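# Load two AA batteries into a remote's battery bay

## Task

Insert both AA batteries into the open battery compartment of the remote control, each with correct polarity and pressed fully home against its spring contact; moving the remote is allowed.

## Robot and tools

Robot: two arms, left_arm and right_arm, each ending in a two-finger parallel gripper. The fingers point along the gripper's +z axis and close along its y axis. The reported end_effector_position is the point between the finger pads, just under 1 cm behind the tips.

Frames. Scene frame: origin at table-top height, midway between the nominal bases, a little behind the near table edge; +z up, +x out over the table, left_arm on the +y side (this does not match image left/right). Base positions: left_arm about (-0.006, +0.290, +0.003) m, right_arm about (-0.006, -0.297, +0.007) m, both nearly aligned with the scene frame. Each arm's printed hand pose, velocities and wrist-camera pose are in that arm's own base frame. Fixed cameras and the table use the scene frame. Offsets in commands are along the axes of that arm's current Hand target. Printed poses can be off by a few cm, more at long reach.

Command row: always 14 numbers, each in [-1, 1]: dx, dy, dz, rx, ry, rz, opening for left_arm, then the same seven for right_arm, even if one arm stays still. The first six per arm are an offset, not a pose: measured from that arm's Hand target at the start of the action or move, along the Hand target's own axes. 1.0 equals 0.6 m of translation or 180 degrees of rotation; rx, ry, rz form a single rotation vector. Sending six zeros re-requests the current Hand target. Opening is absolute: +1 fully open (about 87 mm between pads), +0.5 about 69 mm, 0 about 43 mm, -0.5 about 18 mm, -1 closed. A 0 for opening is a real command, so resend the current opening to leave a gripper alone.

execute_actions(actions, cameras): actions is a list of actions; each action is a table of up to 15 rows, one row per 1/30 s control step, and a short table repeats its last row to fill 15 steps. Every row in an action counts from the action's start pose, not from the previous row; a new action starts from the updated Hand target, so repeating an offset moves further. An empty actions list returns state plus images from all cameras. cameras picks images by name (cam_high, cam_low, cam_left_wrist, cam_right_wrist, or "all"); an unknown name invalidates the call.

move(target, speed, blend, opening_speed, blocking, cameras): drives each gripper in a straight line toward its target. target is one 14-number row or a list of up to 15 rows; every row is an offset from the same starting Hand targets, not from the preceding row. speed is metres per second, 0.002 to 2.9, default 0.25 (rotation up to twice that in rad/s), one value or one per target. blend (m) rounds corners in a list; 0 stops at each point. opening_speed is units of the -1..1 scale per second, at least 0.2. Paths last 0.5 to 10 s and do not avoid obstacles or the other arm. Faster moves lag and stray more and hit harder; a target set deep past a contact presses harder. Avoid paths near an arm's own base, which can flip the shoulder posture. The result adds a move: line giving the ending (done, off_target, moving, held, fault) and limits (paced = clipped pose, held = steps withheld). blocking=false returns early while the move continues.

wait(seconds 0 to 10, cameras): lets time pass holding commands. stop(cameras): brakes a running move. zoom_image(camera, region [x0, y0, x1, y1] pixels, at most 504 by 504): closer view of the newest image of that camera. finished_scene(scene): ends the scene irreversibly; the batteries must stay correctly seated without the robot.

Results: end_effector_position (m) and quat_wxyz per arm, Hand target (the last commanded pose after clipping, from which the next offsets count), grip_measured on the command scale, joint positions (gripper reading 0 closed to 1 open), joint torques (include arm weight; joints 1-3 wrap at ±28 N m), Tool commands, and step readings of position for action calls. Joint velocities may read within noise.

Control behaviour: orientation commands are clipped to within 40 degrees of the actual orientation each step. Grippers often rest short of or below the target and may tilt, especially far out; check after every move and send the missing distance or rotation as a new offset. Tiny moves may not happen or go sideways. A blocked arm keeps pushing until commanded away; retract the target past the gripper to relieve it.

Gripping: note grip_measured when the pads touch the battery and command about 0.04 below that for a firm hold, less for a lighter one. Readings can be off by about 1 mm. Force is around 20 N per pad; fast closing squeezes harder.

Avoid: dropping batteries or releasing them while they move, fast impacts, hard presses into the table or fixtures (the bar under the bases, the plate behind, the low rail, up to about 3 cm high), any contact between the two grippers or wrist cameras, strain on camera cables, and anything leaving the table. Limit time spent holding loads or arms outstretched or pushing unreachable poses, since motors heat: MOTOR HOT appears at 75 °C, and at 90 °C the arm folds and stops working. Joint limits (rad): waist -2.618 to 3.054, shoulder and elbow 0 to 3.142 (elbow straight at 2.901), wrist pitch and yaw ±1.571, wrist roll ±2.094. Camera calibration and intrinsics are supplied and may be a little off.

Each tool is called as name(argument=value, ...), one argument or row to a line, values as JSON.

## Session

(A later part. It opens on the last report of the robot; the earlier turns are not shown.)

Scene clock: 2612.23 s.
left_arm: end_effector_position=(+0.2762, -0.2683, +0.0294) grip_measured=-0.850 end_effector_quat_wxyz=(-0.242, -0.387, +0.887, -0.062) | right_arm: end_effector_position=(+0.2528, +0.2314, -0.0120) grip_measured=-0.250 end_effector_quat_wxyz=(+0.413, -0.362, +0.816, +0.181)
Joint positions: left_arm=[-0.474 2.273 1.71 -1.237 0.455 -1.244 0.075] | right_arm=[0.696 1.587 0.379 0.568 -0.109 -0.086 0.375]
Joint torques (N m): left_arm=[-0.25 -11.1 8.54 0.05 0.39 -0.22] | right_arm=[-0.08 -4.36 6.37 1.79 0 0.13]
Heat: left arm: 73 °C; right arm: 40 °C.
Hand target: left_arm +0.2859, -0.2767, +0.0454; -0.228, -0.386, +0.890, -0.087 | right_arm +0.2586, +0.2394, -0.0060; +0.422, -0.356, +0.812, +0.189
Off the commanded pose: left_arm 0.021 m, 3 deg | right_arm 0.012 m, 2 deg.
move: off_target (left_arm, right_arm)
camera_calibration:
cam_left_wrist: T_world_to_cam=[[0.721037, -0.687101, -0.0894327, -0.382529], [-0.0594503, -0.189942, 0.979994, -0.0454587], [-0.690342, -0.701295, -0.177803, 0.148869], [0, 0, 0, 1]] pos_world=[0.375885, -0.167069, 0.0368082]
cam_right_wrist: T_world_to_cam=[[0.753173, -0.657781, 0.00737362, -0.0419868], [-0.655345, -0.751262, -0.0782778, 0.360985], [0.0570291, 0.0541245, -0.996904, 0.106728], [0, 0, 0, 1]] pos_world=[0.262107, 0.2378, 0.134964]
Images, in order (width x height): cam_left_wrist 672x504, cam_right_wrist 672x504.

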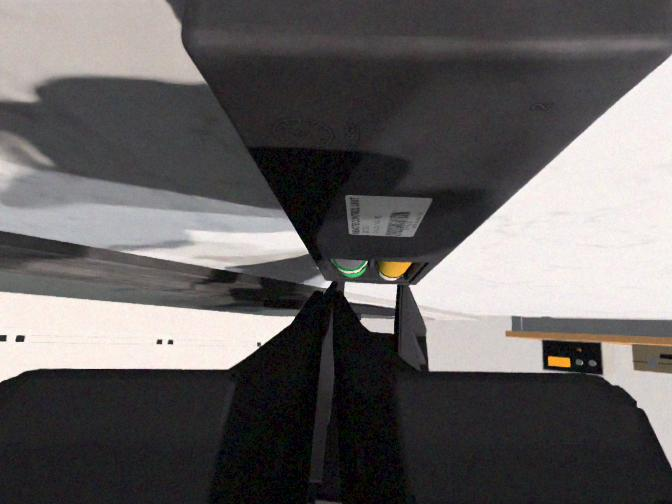

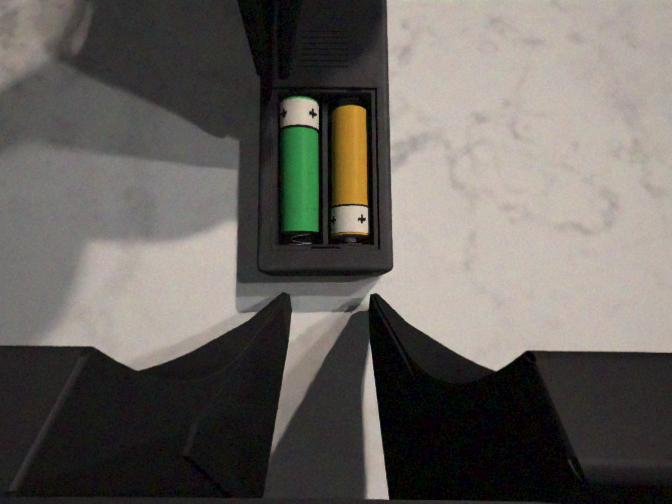

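move(
  target=[
    [0.0029,-0.012,0.0016,0,0,0,-0.85,-0.0155,0,0.0075,0,0,0,-0.25],
    [-0.0035,-0.012,0.0208,0,0,0,-0.85,-0.0155,0,0.0075,0,0,0,-0.25],
    [0.0312,-0.012,0.062,0,0,0,-0.85,-0.0155,0,0.0075,0,0,0,-0.25],
    [0.0147,-0.012,0.0928,0,0,0,-0.85,-0.0155,0,0.0075,0,0,0,-0.25],
  ],
  speed=[0.08,0.06,0.05,0.05],
  blend=[0.002,0.002,0.002,0],
  cameras=["cam_left_wrist","cam_right_wrist"],
)

zoom_image(
  camera="cam_right_wrist",
  region=[220, 20, 400, 200],
)

Scene clock: 2625.53 s.
left_arm: end_effector_position=(+0.2668, -0.3049, +0.0138) grip_measured=-0.850 end_effector_quat_wxyz=(-0.235, -0.384, +0.888, -0.091) | right_arm: end_effector_position=(+0.2585, +0.2362, -0.0092) grip_measured=-0.250 end_effector_quat_wxyz=(+0.410, -0.362, +0.817, +0.181)
Joint positions: left_arm=[-0.554 2.273 1.647 -1.075 0.494 -1.338 0.075] | right_arm=[0.696 1.599 0.418 0.535 -0.109 -0.084 0.375]
Joint torques (N m): left_arm=[-0.5 -7.71 4 0.53 0.12 -0.17] | right_arm=[0.54 -4.88 6.67 1.76 0.03 0.2]
Heat: left arm: 74 °C; right arm: 41 °C.
Hand target: left_arm +0.2671, -0.3058, +0.0004; -0.228, -0.386, +0.890, -0.087 | right_arm +0.2648, +0.2461, -0.0010; +0.422, -0.356, +0.812, +0.189
Off the commanded pose: left_arm 0.013 m, 1 deg | right_arm 0.014 m, 2 deg.
move: off_target (left_arm, right_arm)
camera_calibration:
cam_left_wrist: T_world_to_cam=[[0.729393, -0.683395, -0.0309533, -0.404239], [-0.093621, -0.144539, 0.98506, -0.0147531], [-0.677659, -0.715598, -0.169406, 0.106108], [0, 0, 0, 1]] pos_world=[0.365373, -0.202456, 0.0199955]
cam_right_wrist: T_world_to_cam=[[0.752477, -0.658601, 0.00479566, -0.0428198], [-0.656647, -0.750767, -0.0718563, 0.368782], [0.0509251, 0.0509212, -0.997403, 0.111244], [0, 0, 0, 1]] pos_world=[0.268715, 0.243003, 0.13766]
Images, in order (width x height): cam_left_wrist 672x504, cam_right_wrist 672x504.

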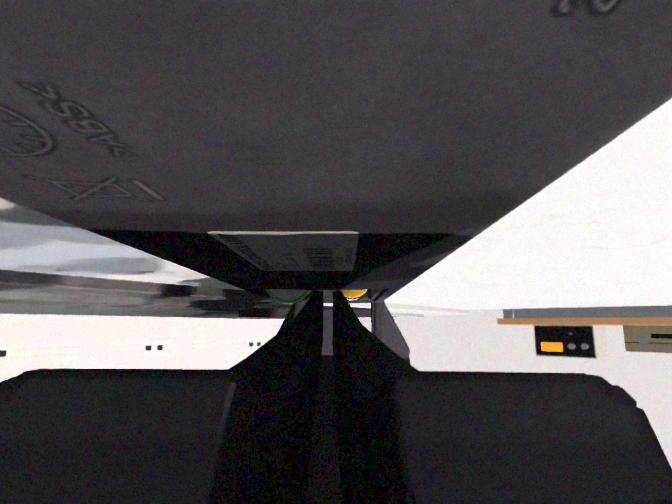

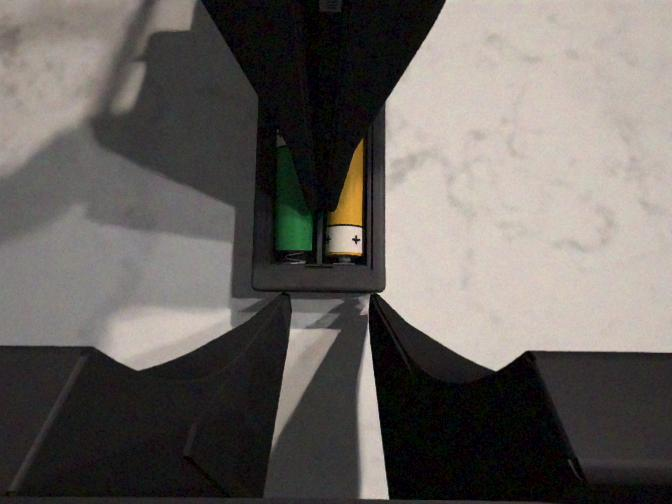

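Scaled by 2.800 from the camera's 672x504 image, which has a finer 960x720 frame.

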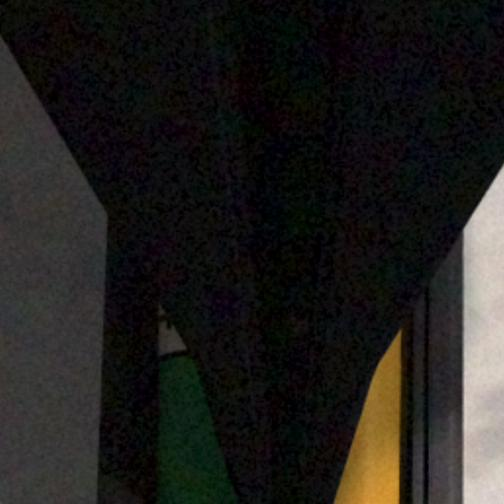

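move(
  target=[
    [0.0628,0,-0.1176,0,0,0,-0.85,0.0054,0,-0.0368,0,0,0,-0.25],
    [-0.12,0.0078,-0.1963,0,-0.0778,0,0.55,-0.104,0,-0.1131,0,0,0,-0.25],
    [-0.183,0.0078,-0.0784,0,-0.0778,0,0.55,-0.104,0,-0.1131,0,0,0,-0.25],
    [-0.183,0.0078,-0.0784,0,-0.0778,0,0.03,-0.1242,0.0162,0.015,0,0.139,0,-0.47],
  ],
  speed=[0.12,0.2,0.12,0.15],
  blend=[0.01,0.01,0,0],
  cameras=["cam_right_wrist","cam_left_wrist"],
)

zoom_image(
  camera="cam_right_wrist",
  region=[260, 190, 420, 360],
)

Scene clock: 2654.03 s.
left_arm: end_effector_position=(+0.3435, -0.2166, -0.0041) grip_measured=+0.086 end_effector_quat_wxyz=(-0.121, -0.399, +0.908, -0.041) | right_arm: end_effector_position=(+0.2847, +0.2810, +0.0470) grip_measured=-0.470 end_effector_quat_wxyz=(+0.221, -0.396, +0.885, +0.105)
Joint positions: left_arm=[-0.371 2.329 1.78 -1.139 0.229 -1.184 0.543] | right_arm=[0.765 1.803 1.224 -0.498 -0.048 -0.065 0.265]
Joint torques (N m): left_arm=[-0.02 -8.55 5.79 0.32 0.07 0.05] | right_arm=[0.35 -7.95 8.05 1.33 0.17 0.25]
Heat: left arm: 70 °C; right arm: 42 °C.
Hand target: left_arm +0.3452, -0.2159, -0.0099; -0.118, -0.394, +0.911, -0.039 | right_arm +0.2917, +0.2894, +0.0551; +0.236, -0.389, +0.884, +0.108
Off the commanded pose: left_arm 0.006 m, 1 deg | right_arm 0.013 m, 2 deg.
move: off_target (right_arm); blend cut to 0 m at target 2; target 4's new opening was sent with right_arm's hand 0.013 m and 2 deg from that target
camera_calibration:
cam_left_wrist: T_world_to_cam=[[0.73973, -0.672076, -0.0333559, -0.401504], [-0.253916, -0.324695, 0.911098, 0.0385361], [-0.623158, -0.665497, -0.410837, 0.20931], [0, 0, 0, 1]] pos_world=[0.437222, -0.118034, 0.0374895]
cam_right_wrist: T_world_to_cam=[[0.759678, -0.650101, -0.0160377, -0.0367035], [-0.60363, -0.714119, 0.354493, 0.378271], [-0.241909, -0.25962, -0.934921, 0.331502], [0, 0, 0, 1]] pos_world=[0.336412, 0.332334, 0.175245]
Images, in order (width x height): cam_left_wrist 672x504, cam_right_wrist 672x504.

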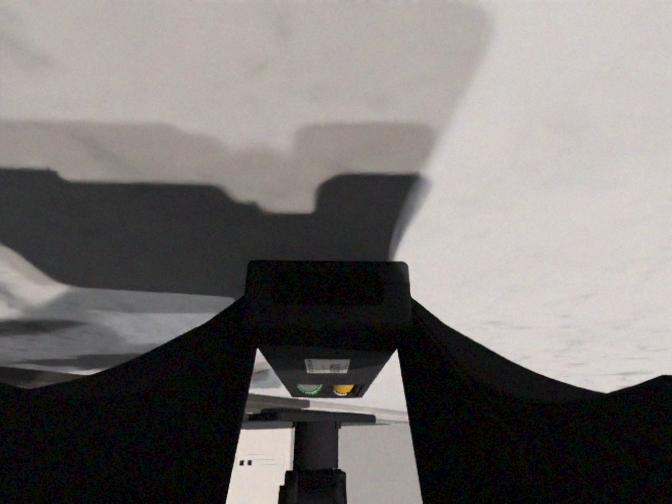

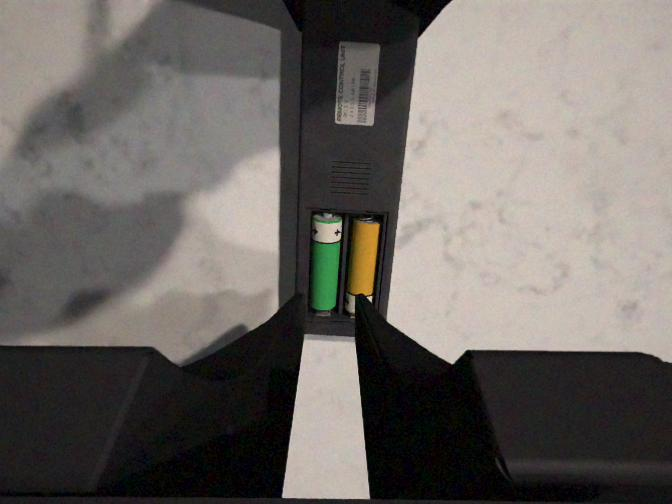

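Scaled by 2.965 from the camera's 672x504 image, which has a finer 960x720 frame.

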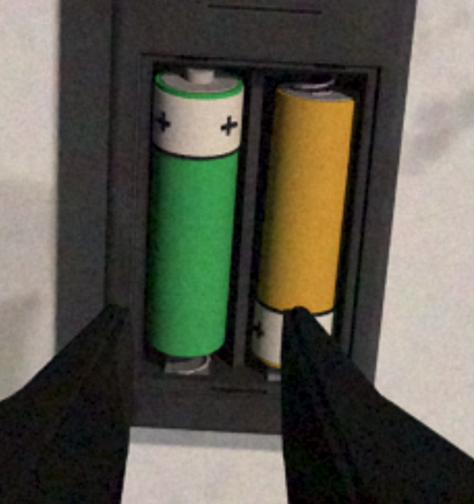

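move(
  target=[
    [0,0,0,0,0,0,0.03,0.0534,0,0.0923,0,0,0,-0.47],
  ],
  speed=0.07,
  cameras=["cam_right_wrist"],
)

zoom_image(
  camera="cam_right_wrist",
  region=[275, 250, 415, 420],
)

Scene clock: 2664.03 s.
left_arm: end_effector_position=(+0.3438, -0.2161, -0.0042) grip_measured=+0.086 end_effector_quat_wxyz=(-0.121, -0.398, +0.908, -0.040) | right_arm: end_effector_position=(+0.2920, +0.2880, +0.0037) grip_measured=-0.470 end_effector_quat_wxyz=(+0.238, -0.393, +0.881, +0.111)
Joint positions: left_arm=[-0.37 2.329 1.78 -1.139 0.227 -1.183 0.543] | right_arm=[0.765 1.882 1.124 -0.284 -0.047 -0.062 0.265]
Joint torques (N m): left_arm=[-0.09 -8.54 5.78 0.32 0.08 0.05] | right_arm=[0.35 -6.04 4.4 1.61 0.18 0.18]
Heat: left arm: 69 °C; right arm: 42 °C.
Hand target: left_arm +0.3452, -0.2159, -0.0099; -0.118, -0.394, +0.911, -0.039 | right_arm +0.2913, +0.2896, -0.0089; +0.236, -0.389, +0.884, +0.108
Off the commanded pose: left_arm 0.006 m, 1 deg | right_arm 0.013 m, 1 deg.
move: off_target (right_arm)
camera_calibration:
cam_right_wrist: T_world_to_cam=[[0.758433, -0.651611, -0.0135052, -0.0376054], [-0.613991, -0.721289, 0.320558, 0.408154], [-0.21862, -0.23483, -0.947133, 0.280664], [0, 0, 0, 1]] pos_world=[0.340483, 0.335801, 0.134481]
Images, in order (width x height): cam_right_wrist 672x504.

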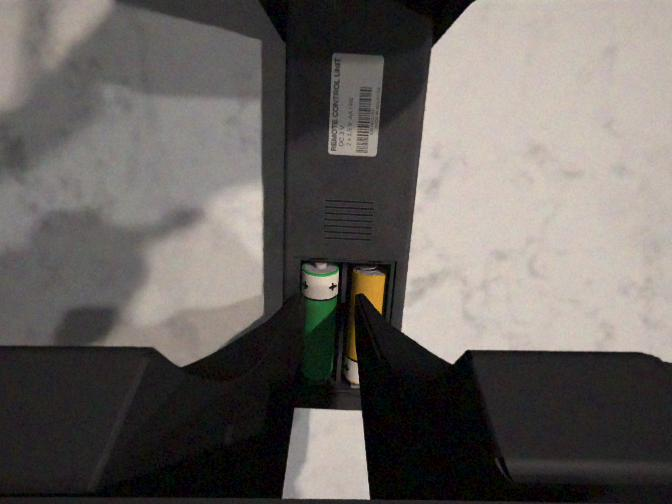

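Scaled by 2.965 from the camera's 672x504 image, which has a finer 960x720 frame.

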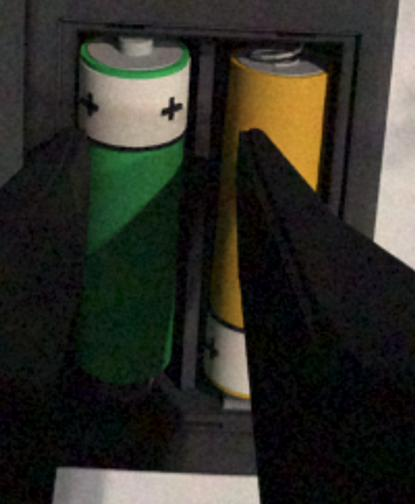

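move(
  target=[0,0,0,0,0,0,0.03,0,0,0,0,0,0,-0.85],
  speed=0.05,
  opening_speed=0.4,
  cameras=["cam_right_wrist"],
)

zoom_image(
  camera="cam_right_wrist",
  region=[275, 250, 415, 420],
)

Scene clock: 2668.73 s.
left_arm: end_effector_position=(+0.3438, -0.2160, -0.0042) grip_measured=+0.086 end_effector_quat_wxyz=(-0.121, -0.398, +0.908, -0.040) | right_arm: end_effector_position=(+0.2928, +0.2938, +0.0055) grip_measured=-0.848 end_effector_quat_wxyz=(+0.245, -0.393, +0.879, +0.118)
Joint positions: left_arm=[-0.37 2.329 1.78 -1.139 0.227 -1.183 0.543] | right_arm=[0.771 1.882 1.124 -0.263 -0.052 -0.055 0.076]
Joint torques (N m): left_arm=[-0.06 -8.54 5.81 0.32 0.08 0.03] | right_arm=[-0.02 -6.06 4.56 1.44 0.26 0.11]
Heat: left arm: 68 °C; right arm: 41 °C.
Hand target: left_arm +0.3452, -0.2158, -0.0099; -0.117, -0.394, +0.911, -0.039 | right_arm +0.2913, +0.2896, -0.0089; +0.236, -0.389, +0.884, +0.108
Off the commanded pose: left_arm 0.006 m, 1 deg | right_arm 0.015 m, 2 deg.
move: off_target (right_arm)
camera_calibration:
cam_right_wrist: T_world_to_cam=[[0.759907, -0.649756, -0.0189398, -0.0354338], [-0.615372, -0.72847, 0.301078, 0.414957], [-0.209425, -0.217137, -0.953411, 0.275958], [0, 0, 0, 1]] pos_world=[0.340071, 0.339181, 0.137495]
Images, in order (width x height): cam_right_wrist 672x504.

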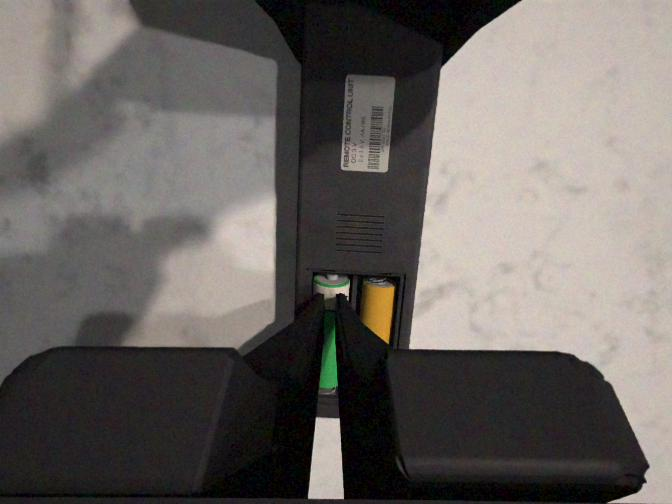

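Scaled by 2.965 from the camera's 672x504 image, which has a finer 960x720 frame.

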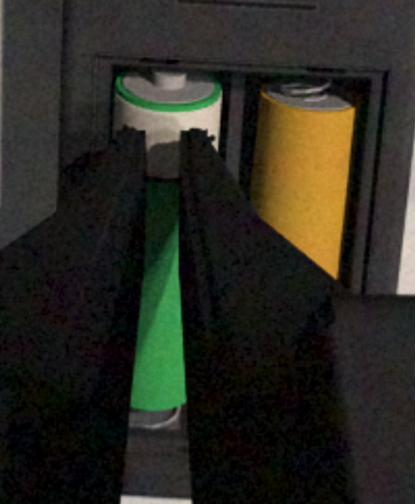

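move(
  target=[
    [0,0,0,0,0,0,0.03,-0.0197,0,0.0191,0,0,0,-0.82],
    [-0.0291,0,-0.0073,0,0,0,0.03,0.0577,0,-0.0334,0,0,0,-0.82],
  ],
  speed=[0.05,0.05],
  cameras=["cam_right_wrist"],
)

zoom_image(
  camera="cam_right_wrist",
  region=[275, 270, 415, 440],
)

Scene clock: 2680.93 s.
left_arm: end_effector_position=(+0.3443, -0.2145, -0.0044) grip_measured=+0.086 end_effector_quat_wxyz=(-0.135, -0.395, +0.907, -0.046) | right_arm: end_effector_position=(+0.2799, +0.2811, +0.0050) grip_measured=-0.820 end_effector_quat_wxyz=(+0.277, -0.388, +0.869, +0.129)
Joint positions: left_arm=[-0.356 2.347 1.799 -1.157 0.254 -1.16 0.543] | right_arm=[0.771 1.783 0.958 -0.127 -0.049 -0.053 0.09]
Joint torques (N m): left_arm=[1.76 -7.83 8.62 0.18 -0.24 0.2] | right_arm=[-0.69 -8.09 3.78 0.71 0.15 0]
Heat: left arm: 68 °C; right arm: 40 °C.
Hand target: left_arm +0.3575, -0.2027, -0.0099; -0.118, -0.394, +0.911, -0.039 | right_arm +0.2644, +0.2600, -0.0089; +0.236, -0.389, +0.884, +0.108
Off the commanded pose: left_arm 0.019 m, 2 deg | right_arm 0.030 m, 6 deg.
move: off_target (left_arm, right_arm)
camera_calibration:
cam_right_wrist: T_world_to_cam=[[0.759013, -0.65098, -0.0111268, -0.0333726], [-0.630847, -0.739551, 0.234727, 0.405706], [-0.161032, -0.171142, -0.971998, 0.243686], [0, 0, 0, 1]] pos_world=[0.320509, 0.32002, 0.14126]
Images, in order (width x height): cam_right_wrist 672x504.

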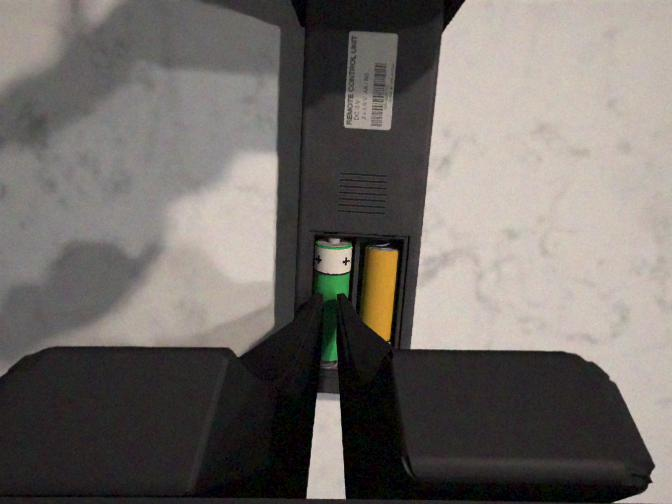

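Scaled by 2.965 from the camera's 672x504 image, which has a finer 960x720 frame.

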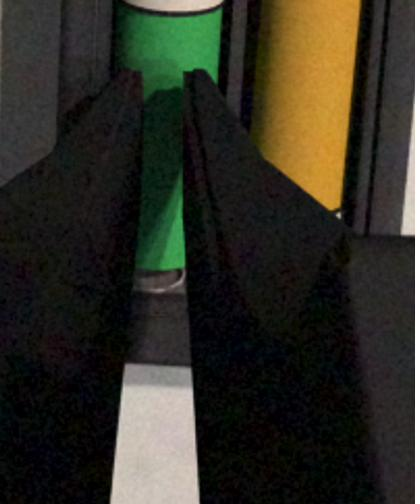

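move(
  target=[
    [0.0259,0,0.0065,0,0,0,0.03,-0.0824,0,-0.0293,0,0,0,-0.82],
    [0.0259,0,0.0065,0,0,0,0.03,-0.1358,0,0.0015,0,0,0,-0.82],
    [0.0259,0,0.0065,0,0,0,0.03,-0.1126,0,0.0316,0,0,0,-0.82],
    [0,0,0,0,0,0,0.03,-0.0407,0,-0.0005,0,0,0,-0.82],
  ],
  speed=[0.08,0.08,0.05,0.05],
  blend=[0.005,0.002,0,0],
  cameras=["cam_right_wrist"],
)

zoom_image(
  camera="cam_right_wrist",
  region=[275, 270, 415, 440],
)

Scene clock: 2696.20 s.
left_arm: end_effector_position=(+0.3462, -0.2121, -0.0044) grip_measured=+0.086 end_effector_quat_wxyz=(-0.134, -0.398, +0.906, -0.046) | right_arm: end_effector_position=(+0.2842, +0.2846, +0.0054) grip_measured=-0.820 end_effector_quat_wxyz=(+0.248, -0.391, +0.879, +0.117)
Joint positions: left_arm=[-0.349 2.347 1.8 -1.157 0.252 -1.16 0.543] | right_arm=[0.771 1.838 1.063 -0.243 -0.046 -0.053 0.09]
Joint torques (N m): left_arm=[1.25 -7.8 8.59 0.19 -0.22 0.19] | right_arm=[-0.24 -9.58 4.4 1.07 0.11 0.02]
Heat: left arm: 67 °C; right arm: 40 °C.
Hand target: left_arm +0.3576, -0.2027, -0.0100; -0.118, -0.394, +0.911, -0.039 | right_arm +0.2786, +0.2754, +0.0035; +0.236, -0.389, +0.884, +0.107
Off the commanded pose: left_arm 0.016 m, 2 deg | right_arm 0.011 m, 2 deg.
move: off_target (left_arm, right_arm)
camera_calibration:
cam_right_wrist: T_world_to_cam=[[0.757584, -0.652563, -0.0151004, -0.0333902], [-0.619503, -0.726107, 0.298305, 0.403483], [-0.205627, -0.216636, -0.954351, 0.270934], [0, 0, 0, 1]] pos_world=[0.330966, 0.329877, 0.137701]
Images, in order (width x height): cam_right_wrist 672x504.

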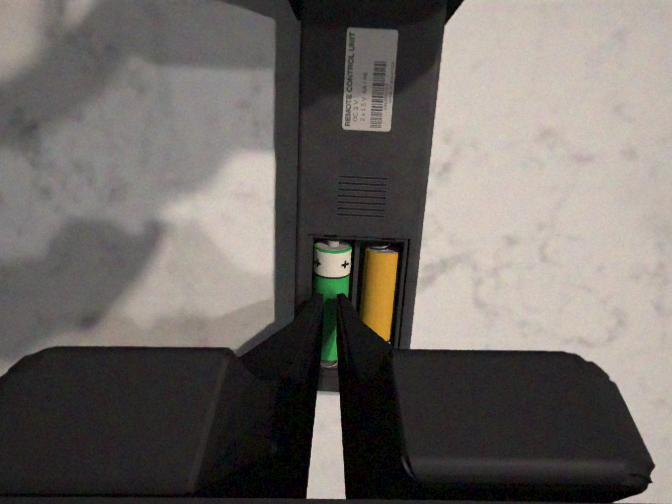

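Scaled by 2.965 from the camera's 672x504 image, which has a finer 960x720 frame.

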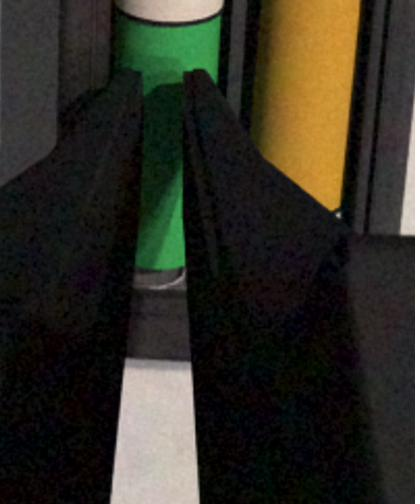

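move(
  target=[
    [0.0194,0,0.0048,0,0,0,0.03,-0.0655,0,0.0052,0,0,0,-0.82],
    [0.0194,0,0.0048,0,0,0,0.03,-0.017,0,0.0772,0,0,0,-0.82],
    [-0.0065,0,-0.0016,0,0,0,0.03,0.0192,0,0.0467,0,0.06,0,-0.82],
  ],
  speed=[0.08,0.06,0.05],
  blend=[0,0.002,0],
  cameras=["cam_right_wrist"],
)

zoom_image(
  camera="cam_right_wrist",
  region=[275, 240, 415, 410],
)

Scene clock: 2714.10 s.
left_arm: end_effector_position=(+0.3481, -0.2101, -0.0045) grip_measured=+0.086 end_effector_quat_wxyz=(-0.134, -0.397, +0.907, -0.045) | right_arm: end_effector_position=(+0.3078, +0.3082, +0.0026) grip_measured=-0.820 end_effector_quat_wxyz=(+0.229, -0.393, +0.884, +0.109)
Joint positions: left_arm=[-0.344 2.354 1.812 -1.165 0.249 -1.152 0.543] | right_arm=[0.773 1.982 1.269 -0.348 -0.044 -0.052 0.09]
Joint torques (N m): left_arm=[1.5 -7.8 8.65 0.19 -0.19 0.19] | right_arm=[-0.06 -6.08 4.51 0.1 0.21 -0.05]
Heat: left arm: 67 °C; right arm: 39 °C.
Hand target: left_arm +0.3602, -0.1999, -0.0099; -0.118, -0.394, +0.911, -0.039 | right_arm +0.2812, +0.2787, -0.0264; +0.152, -0.397, +0.902, +0.071
Off the commanded pose: left_arm 0.017 m, 2 deg | right_arm 0.049 m, 10 deg.
move: off_target (left_arm, right_arm)
camera_calibration:
cam_right_wrist: T_world_to_cam=[[0.756775, -0.653452, -0.0171097, -0.0354295], [-0.610503, -0.715905, 0.338771, 0.430107], [-0.23362, -0.245928, -0.940713, 0.295812], [0, 0, 0, 1]] pos_world=[0.358501, 0.357513, 0.13196]
Images, in order (width x height): cam_right_wrist 672x504.

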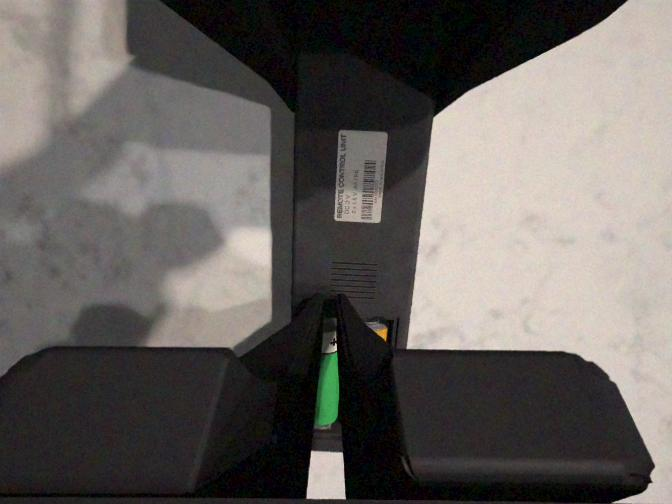

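Scaled by 2.965 from the camera's 672x504 image, which has a finer 960x720 frame.

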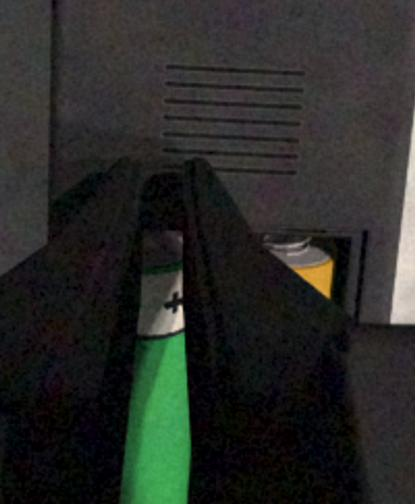

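move(
  target=[
    [-0.008,0,-0.002,0,0,0,0.03,0.0225,0.0,0.016,0,0.04,0,-0.82],
    [-0.008,0,-0.002,0,0,0,0.03,0.0225,0.016,0.016,0,0.04,0,-0.82],
    [-0.008,0,-0.002,0,0,0,0.03,0.0225,-0.016,0.016,0,0.04,0,-0.82],
    [-0.008,0,-0.002,0,0,0,0.03,0.0225,0,0.016,0,0.04,0,-0.82],
  ],
  speed=0.06,
  blend=[0.003,0.003,0.003,0],
  cameras=["cam_right_wrist","cam_left_wrist"],
)

zoom_image(
  camera="cam_right_wrist",
  region=[275, 240, 415, 410],
)

zoom_image(
  camera="cam_left_wrist",
  region=[290, 365, 390, 415],
)

Scene clock: 2721.40 s.
left_arm: end_effector_position=(+0.3488, -0.2098, -0.0045) grip_measured=+0.086 end_effector_quat_wxyz=(-0.138, -0.394, +0.908, -0.046) | right_arm: end_effector_position=(+0.3076, +0.3077, +0.0017) grip_measured=-0.820 end_effector_quat_wxyz=(+0.188, -0.396, +0.894, +0.090)
Joint positions: left_arm=[-0.341 2.363 1.826 -1.175 0.255 -1.141 0.543] | right_arm=[0.776 2.046 1.39 -0.496 -0.036 -0.051 0.09]
Joint torques (N m): left_arm=[2.04 -7.95 8.87 0.18 -0.28 0.18] | right_arm=[-0.24 -4.36 3.08 0.02 0.26 -0.06]
Heat: left arm: 66 °C; right arm: 39 °C.
Hand target: left_arm +0.3637, -0.1961, -0.0100; -0.118, -0.394, +0.911, -0.039 | right_arm +0.2746, +0.2717, -0.0400; +0.095, -0.401, +0.910, +0.046
Off the commanded pose: left_arm 0.021 m, 2 deg | right_arm 0.064 m, 12 deg.
move: off_target (left_arm, right_arm)
camera_calibration:
cam_left_wrist: T_world_to_cam=[[0.732974, -0.679337, -0.0353582, -0.400009], [-0.233942, -0.300539, 0.924634, 0.0405356], [-0.638764, -0.669461, -0.379213, 0.221735], [0, 0, 0, 1]] pos_world=[0.444316, -0.111115, 0.0324606]
cam_right_wrist: T_world_to_cam=[[0.754488, -0.656069, -0.0179379, -0.0340335], [-0.588855, -0.688755, 0.422926, 0.414703], [-0.289823, -0.308529, -0.905987, 0.331205], [0, 0, 0, 1]] pos_world=[0.365869, 0.365487, 0.124069]
Images, in order (width x height): cam_left_wrist 672x504, cam_right_wrist 672x504.

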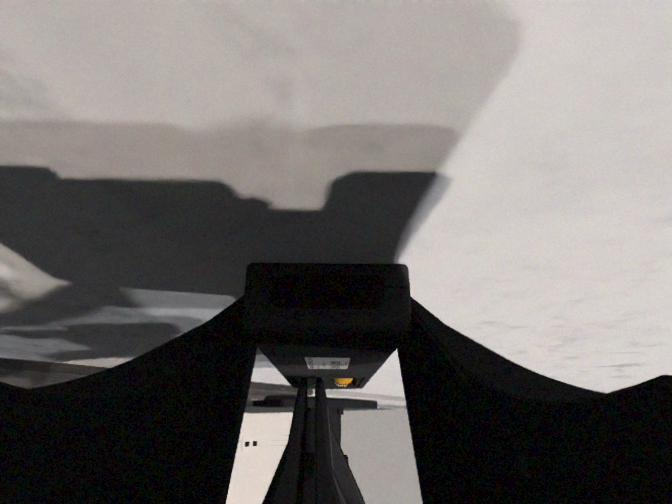

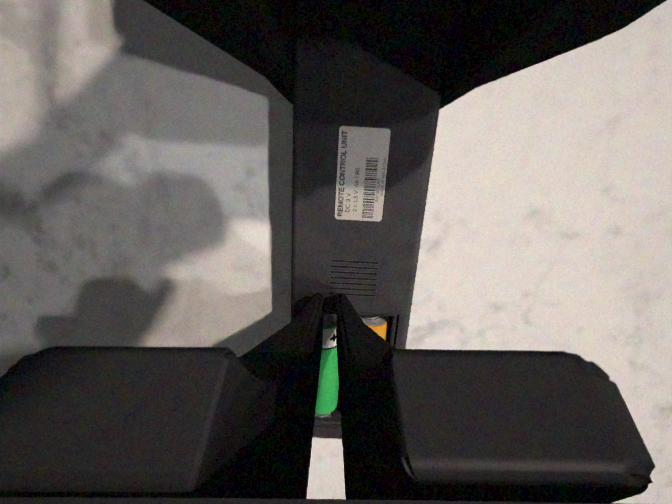

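Scaled by 2.965 from the camera's 672x504 image, which has a finer 960x720 frame.

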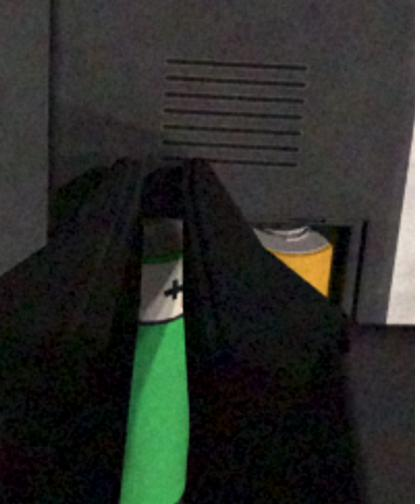

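Scaled by 5.040 from the camera's 672x504 image, which has a finer 960x720 frame.

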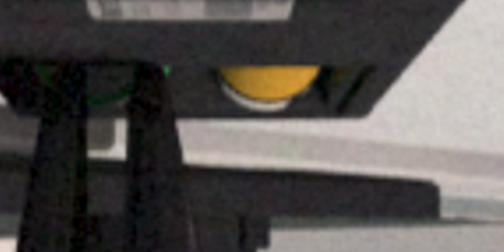

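move(
  target=[
    [0.0291,0,0.0073,0,0,0,0.03,-0.1195,0,-0.0562,0,-0.05,0,-0.82],
    [0.0291,0,0.0073,0,0,0,0.03,-0.1325,0,-0.1165,0,-0.05,0,-0.78],
    [0.0291,0,0.0073,0,0,0,0.03,-0.1113,0,-0.121,0,-0.05,0,-0.78],
  ],
  speed=[0.25,0.12,0.1],
  blend=[0.002,0.005,0],
  cameras=["cam_right_wrist","cam_left_wrist"],
)

zoom_image(
  camera="cam_right_wrist",
  region=[275, 190, 415, 360],
)

zoom_image(
  camera="cam_left_wrist",
  region=[290, 365, 390, 415],
)

Scene clock: 2736.30 s.
left_arm: end_effector_position=(+0.3481, -0.2112, -0.0049) grip_measured=+0.086 end_effector_quat_wxyz=(-0.138, -0.394, +0.908, -0.046) | right_arm: end_effector_position=(+0.3088, +0.3086, +0.0114) grip_measured=-0.820 end_effector_quat_wxyz=(+0.144, -0.399, +0.903, +0.073)
Joint positions: left_arm=[-0.345 2.363 1.824 -1.173 0.255 -1.145 0.543] | right_arm=[0.776 2.116 1.561 -0.693 -0.034 -0.051 0.09]
Joint torques (N m): left_arm=[-0.51 -10.11 4.38 0.43 -0.22 -0.15] | right_arm=[-0.23 -10.35 5.6 1.06 0.06 -0.02]
Heat: left arm: 66 °C; right arm: 38 °C.
Hand target: left_arm +0.3513, -0.2093, -0.0099; -0.118, -0.394, +0.911, -0.039 | right_arm +0.3099, +0.3096, +0.0114; +0.147, -0.399, +0.902, +0.074 (not the last commanded pose)
Tool commands: left_gripper/opening=+0.03 right_gripper/opening=-0.82
Off the commanded pose: left_arm 0.006 m, 2 deg | right_arm 0.034 m, 3 deg.
move: held (right_arm; a check stopped the path); path passed 1 of 3 targets; target 2's new opening was not sent; limits=held
pose unreachable (right arm): on one or more control steps of this call, first in action 0 (counted from 0), this arm could not follow its commanded pose, so it was not sent that pose on those steps. It may still have moved: this result reports where it is.
cause: moving toward the commanded pose would bring a part of the arm too close to another arm (this arm's wrist camera and the left arm's forearm (the part past joint 3), at the place that arm is still heading or pushing toward).
camera_calibration:
cam_left_wrist: T_world_to_cam=[[0.733185, -0.679076, -0.0359854, -0.400441], [-0.233343, -0.300935, 0.924656, 0.0401319], [-0.638741, -0.669547, -0.379099, 0.220205], [0, 0, 0, 1]] pos_world=[0.443616, -0.112416, 0.0319611]
cam_right_wrist: T_world_to_cam=[[0.752743, -0.657864, -0.0243463, -0.0330558], [-0.557573, -0.656777, 0.507697, 0.391391], [-0.349985, -0.36859, -0.861192, 0.377234], [0, 0, 0, 1]] pos_world=[0.375138, 0.374355, 0.125358]
Images, in order (width x height): cam_left_wrist 672x504, cam_right_wrist 672x504.

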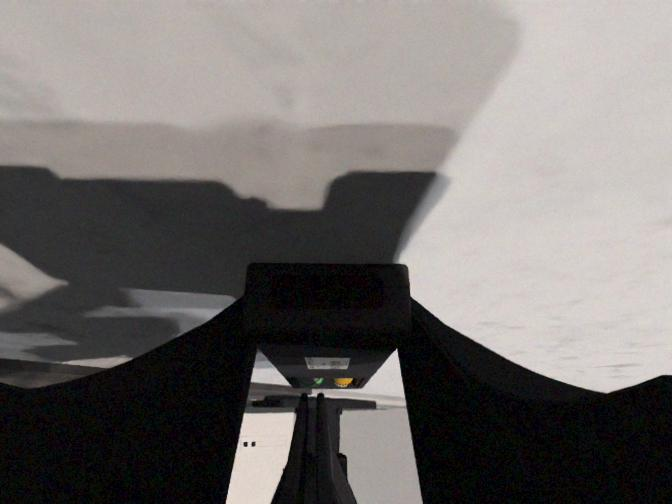

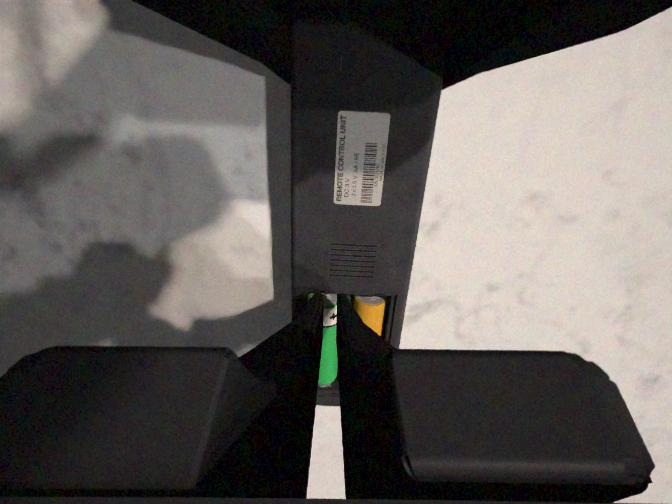

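Scaled by 2.965 from the camera's 672x504 image, which has a finer 960x720 frame.

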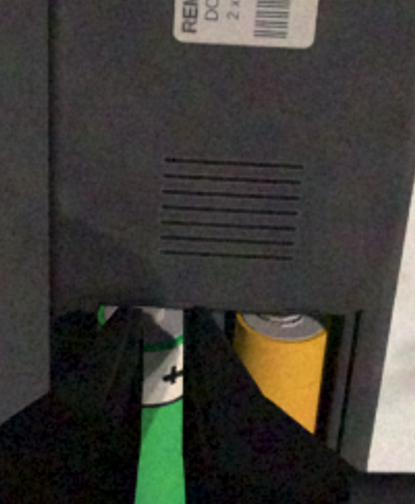

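Scaled by 5.040 from the camera's 672x504 image, which has a finer 960x720 frame.

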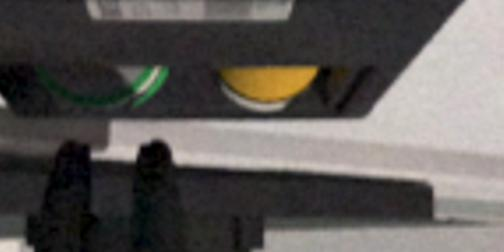

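move(
  target=[
    [0,0,0,0,0,0,0.03,0.0468,0,-0.069,0,-0.061,0,-0.82],
    [0,0,0,0,0,0,0.03,0.1093,-0.0188,-0.1434,0,-0.2,0,-0.82],
    [0,0,0,0,0,0,0.03,0.1483,-0.0188,-0.0301,0,-0.2,0,-0.25],
    [0,0,0,0,0,0,0.03,0.1168,-0.0188,-0.0192,0,-0.2,0,-0.25],
    [0,0,0,0,0,0,0.55,0.1168,-0.0188,-0.0192,0,-0.2,0,-0.25],
    [0.0282,0,-0.1132,0,0,0,0.55,0.1168,-0.0188,-0.0192,0,-0.2,0,-0.25],
  ],
  speed=[0.2,0.3,0.2,0.08,0.1,0.15],
  blend=[0.02,0.02,0,0,0,0],
)

move(
  target=[
    [0.1411,0.0095,0.0438,0,0.0778,0,-0.82,0,0,0,0,0,0,-0.25],
    [0.1269,0.0095,0.1074,0,0.0778,0,-0.82,0,0,0,0,0,0,-0.25],
  ],
  speed=[0.2,0.07],
  blend=[0.005,0],
  cameras=["cam_right_wrist"],
)

zoom_image(
  camera="cam_right_wrist",
  region=[220, 40, 400, 220],
)

Scene clock: 2771.63 s.
left_arm: end_effector_position=(+0.3439, -0.2059, +0.0371) grip_measured=+0.550 end_effector_quat_wxyz=(-0.146, -0.398, +0.905, -0.019) | right_arm: end_effector_position=(+0.2631, +0.2402, -0.0099) grip_measured=-0.250 end_effector_quat_wxyz=(+0.403, -0.354, +0.823, +0.187)
Joint positions: left_arm=[-0.347 2.345 1.96 -1.374 0.228 -1.154 0.775] | right_arm=[0.688 1.623 0.451 0.516 -0.12 -0.064 0.375]
Joint torques (N m): left_arm=[-0.46 -13.22 8.66 0.04 0.05 -0.09] | right_arm=[-0.05 -4.98 6.6 1.88 -0.01 -0.11]
Heat: left arm: 71 °C; right arm: 39 °C.
Hand target: left_arm +0.3527, -0.2102, +0.0601; -0.117, -0.394, +0.911, -0.039 | right_arm +0.2711, +0.2502, -0.0006; +0.419, -0.357, +0.812, +0.194
Off the commanded pose: left_arm 0.025 m, 4 deg | right_arm 0.016 m, 2 deg.
move: off_target (left_arm, right_arm)

Scene clock: 2773.27 s.
left_arm: end_effector_position=(+0.2830, -0.2697, +0.0165) grip_measured=-0.820 end_effector_quat_wxyz=(-0.246, -0.386, +0.885, -0.082) | right_arm: end_effector_position=(+0.2631, +0.2402, -0.0099) grip_measured=-0.250 end_effector_quat_wxyz=(+0.403, -0.354, +0.823, +0.187)
Joint positions: left_arm=[-0.459 2.298 1.691 -1.174 0.483 -1.229 0.09] | right_arm=[0.688 1.623 0.451 0.516 -0.12 -0.064 0.375]
Joint torques (N m): left_arm=[-0.38 -10.59 4.22 0.35 0.09 -0.18] | right_arm=[-0.06 -4.89 6.6 1.89 0.03 -0.02]
Heat: left arm: 71 °C; right arm: 38 °C.
Hand target: left_arm +0.2863, -0.2709, +0.0164; -0.228, -0.386, +0.890, -0.087 | right_arm +0.2711, +0.2502, -0.0006; +0.419, -0.357, +0.812, +0.194
Off the commanded pose: left_arm 0.004 m, 2 deg | right_arm 0.016 m, 2 deg.
move: off_target (right_arm)
camera_calibration:
cam_right_wrist: T_world_to_cam=[[0.74555, -0.666183, -0.0188827, -0.0402192], [-0.665866, -0.743412, -0.0629393, 0.375518], [0.0278915, 0.0594978, -0.997839, 0.114109], [0, 0, 0, 1]] pos_world=[0.276848, 0.245582, 0.136738]
Images, in order (width x height): cam_right_wrist 672x504.

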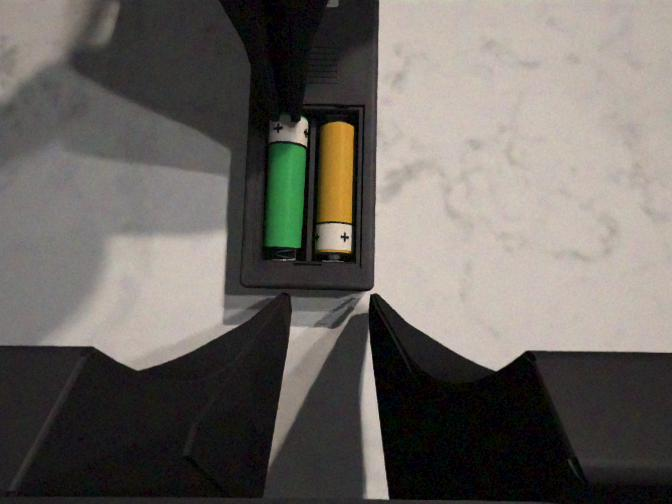

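Scaled by 2.800 from the camera's 672x504 image, which has a finer 960x720 frame.

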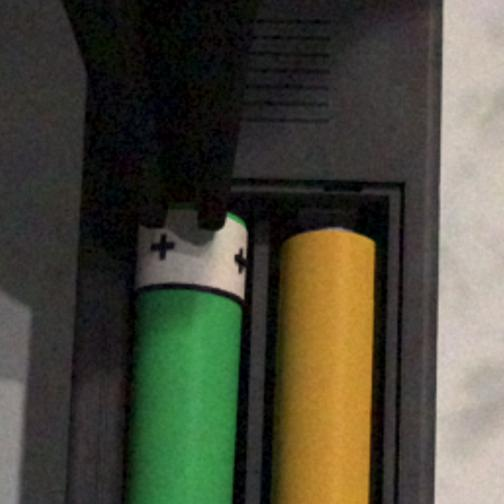

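move(
  target=[
    [0.0047,-0.001,-0.0088,0,0,0,-0.82,0,0,0,0,0,0,-0.25],
    [0.0112,-0.001,-0.0016,0,0,0,-0.82,0,0,0,0,0,0,-0.25],
    [0.0396,-0.001,0.0514,0,0,0,-0.82,-0.0076,0,0.0109,0,0,0,-0.25],
    [0.0208,-0.001,0.0867,0,0,0,-0.82,-0.0076,0,0.0109,0,0,0,-0.25],
  ],
  speed=[0.06,0.06,0.04,0.04],
  blend=[0.001,0.001,0.002,0],
  cameras=["cam_right_wrist"],
)

zoom_image(
  camera="cam_right_wrist",
  region=[220, 40, 400, 220],
)

Scene clock: 2787.80 s.
left_arm: end_effector_position=(+0.2620, -0.2935, +0.0131) grip_measured=-0.819 end_effector_quat_wxyz=(-0.255, -0.387, +0.880, -0.103) | right_arm: end_effector_position=(+0.2626, +0.2398, -0.0124) grip_measured=-0.250 end_effector_quat_wxyz=(+0.394, -0.355, +0.828, +0.184)
Joint positions: left_arm=[-0.52 2.252 1.58 -1.053 0.539 -1.306 0.09] | right_arm=[0.688 1.63 0.465 0.488 -0.12 -0.064 0.375]
Joint torques (N m): left_arm=[-1.99 -5.35 1.89 1.04 -0.34 -0.3] | right_arm=[0.62 -3.85 7.57 2.03 0.03 -0.03]
Heat: left arm: 69 °C; right arm: 39 °C.
Hand target: left_arm +0.2616, -0.2965, -0.0237; -0.228, -0.387, +0.889, -0.087 | right_arm +0.2764, +0.2561, -0.0007; +0.419, -0.357, +0.812, +0.194
Off the commanded pose: left_arm 0.037 m, 4 deg | right_arm 0.024 m, 4 deg.
move: off_target (left_arm, right_arm)
camera_calibration:
cam_right_wrist: T_world_to_cam=[[0.745249, -0.666421, -0.0220766, -0.0399825], [-0.666679, -0.744125, -0.0426415, 0.375442], [0.0119895, 0.0464965, -0.998846, 0.118938], [0, 0, 0, 1]] pos_world=[0.27867, 0.247201, 0.133927]
Images, in order (width x height): cam_right_wrist 672x504.

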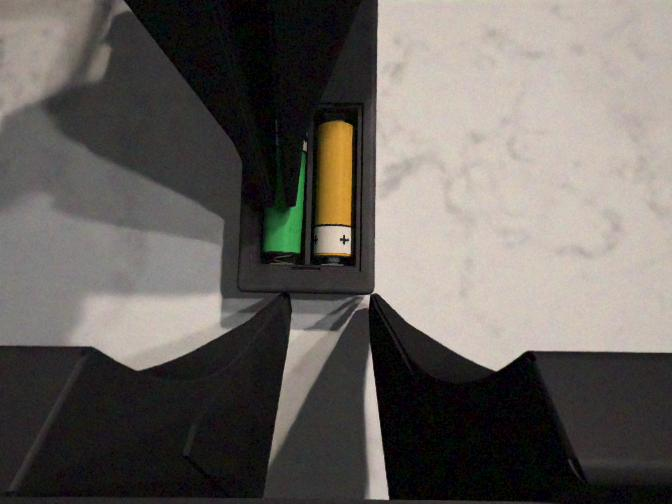

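Scaled by 2.800 from the camera's 672x504 image, which has a finer 960x720 frame.

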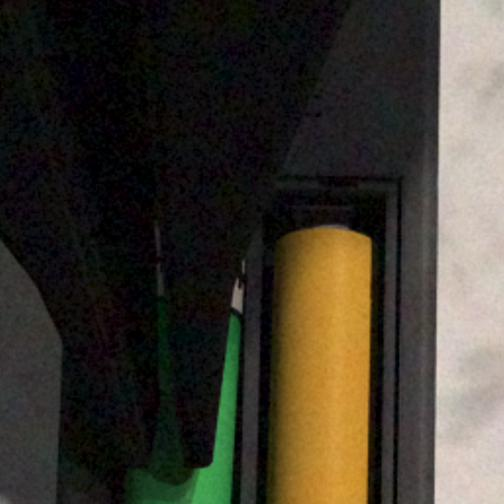

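move(
  target=[
    [0.0526,0,-0.0985,0,0,0,-0.82,0,0,0,0,0,0,-0.25],
    [-0.013,-0.0025,-0.1335,0,0,0,-0.82,0,0,0,0,0,0,-0.25],
    [-0.0152,-0.0025,-0.0869,0,0,0,-0.82,0,0,0,0,0,0,-0.25],
    [-0.0348,-0.0025,-0.0501,0,0,0,-0.82,0,0,0,0,0,0,-0.25],
    [-0.0133,-0.0025,-0.0197,0,0,0,-0.82,0,0,0,0,0,0,-0.25],
    [-0.0055,-0.0025,0.0033,0,0,0,-0.82,0,0,0,0,0,0,-0.25],
  ],
  speed=[0.12,0.12,0.06,0.05,0.04,0.04],
  blend=[0.005,0.003,0.002,0.002,0.002,0],
  cameras=["cam_right_wrist"],
)

zoom_image(
  camera="cam_right_wrist",
  region=[220, 60, 340, 180],
)

Scene clock: 2805.23 s.
left_arm: end_effector_position=(+0.2662, -0.2897, +0.0128) grip_measured=-0.819 end_effector_quat_wxyz=(-0.264, -0.387, +0.876, -0.110) | right_arm: end_effector_position=(+0.2666, +0.2430, -0.0124) grip_measured=-0.250 end_effector_quat_wxyz=(+0.397, -0.354, +0.826, +0.185)
Joint positions: left_arm=[-0.499 2.266 1.589 -1.062 0.559 -1.284 0.09] | right_arm=[0.688 1.648 0.478 0.501 -0.12 -0.064 0.375]
Joint torques (N m): left_arm=[-3.12 -5.48 1.96 1.11 -0.54 -0.45] | right_arm=[0.57 -5.29 6.84 1.92 -0.02 0.02]
Heat: left arm: 66 °C; right arm: 41 °C.
Hand target: left_arm +0.2640, -0.2960, -0.0271; -0.228, -0.387, +0.889, -0.087 | right_arm +0.2765, +0.2562, -0.0006; +0.419, -0.357, +0.812, +0.194
Off the commanded pose: left_arm 0.040 m, 5 deg | right_arm 0.020 m, 3 deg.
move: off_target (left_arm, right_arm)
camera_calibration:
cam_right_wrist: T_world_to_cam=[[0.745149, -0.666573, -0.0207989, -0.0408024], [-0.666671, -0.74372, -0.0492941, 0.380219], [0.0173895, 0.0505975, -0.998568, 0.116304], [0, 0, 0, 1]] pos_world=[0.281863, 0.249694, 0.134031]
Images, in order (width x height): cam_right_wrist 672x504.

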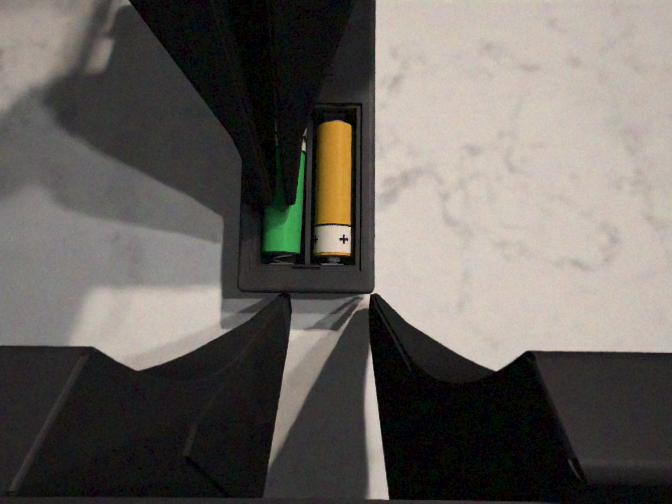

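Scaled by 4.200 from the camera's 672x504 image, which has a finer 960x720 frame.

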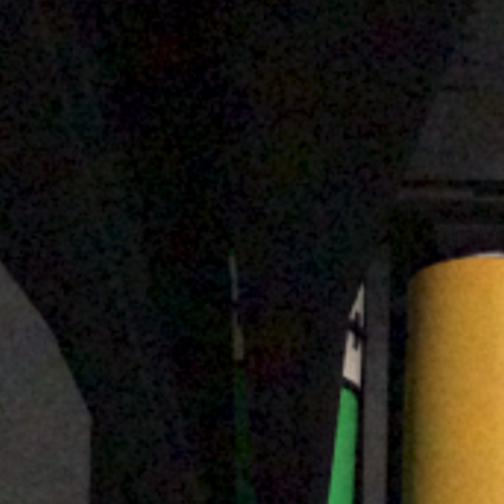

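move(
  target=[
    [0.05,0,-0.12,0,0,0,-0.82,0,0,0,0,0,0,-0.25],
    [-0.02,0,-0.16,0,0,0,-0.82,0,0,0,0,0,0,-0.25],
  ],
  speed=0.12,
  blend=[0.01,0],
  cameras=["cam_left_wrist"],
)

zoom_image(
  camera="cam_left_wrist",
  region=[290, 245, 430, 345],
)

Scene clock: 2819.97 s.
left_arm: end_effector_position=(+0.2991, -0.2546, +0.0528) grip_measured=-0.820 end_effector_quat_wxyz=(-0.233, -0.393, +0.885, -0.086) | right_arm: end_effector_position=(+0.2666, +0.2430, -0.0124) grip_measured=-0.250 end_effector_quat_wxyz=(+0.397, -0.354, +0.826, +0.185)
Joint positions: left_arm=[-0.413 2.263 1.793 -1.303 0.462 -1.201 0.09] | right_arm=[0.688 1.648 0.478 0.501 -0.12 -0.064 0.375]
Joint torques (N m): left_arm=[-0.18 -7.64 8.64 0.01 0.19 0.03] | right_arm=[0.29 -5.07 6.82 1.99 -0.01 -0.01]
Heat: left arm: 63 °C; right arm: 41 °C.
Hand target: left_arm +0.3037, -0.2565, +0.0519; -0.228, -0.386, +0.890, -0.087 | right_arm +0.2765, +0.2562, -0.0006; +0.419, -0.357, +0.812, +0.194
Off the commanded pose: left_arm 0.005 m, 1 deg | right_arm 0.020 m, 3 deg.
move: off_target (right_arm)
camera_calibration:
cam_left_wrist: T_world_to_cam=[[0.739858, -0.67142, -0.0424887, -0.391739], [-0.08841, -0.159641, 0.983208, -0.048229], [-0.666928, -0.723678, -0.177472, 0.165721], [0, 0, 0, 1]] pos_world=[0.396091, -0.150791, 0.0601856]
Images, in order (width x height): cam_left_wrist 672x504.

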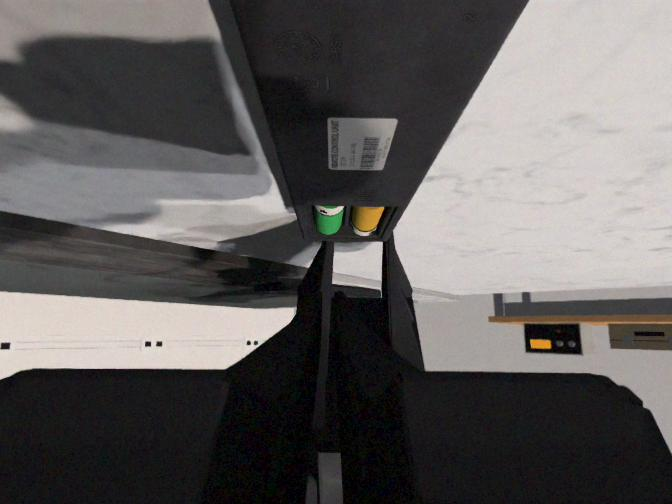

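Scaled by 3.600 from the camera's 672x504 image, which has a finer 960x720 frame.

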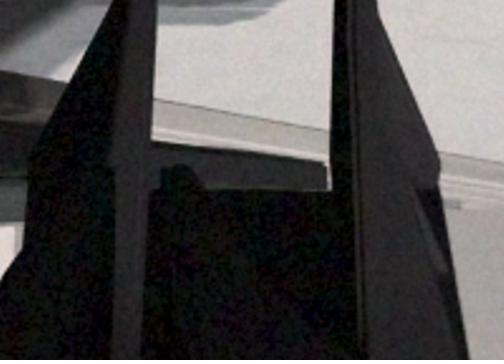

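zoom_image(
  camera="cam_left_wrist",
  region=[290, 190, 410, 250],
)

Scaled by 4.200 from the camera's 672x504 image, which has a finer 960x720 frame.

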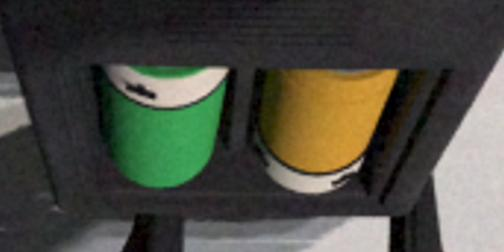

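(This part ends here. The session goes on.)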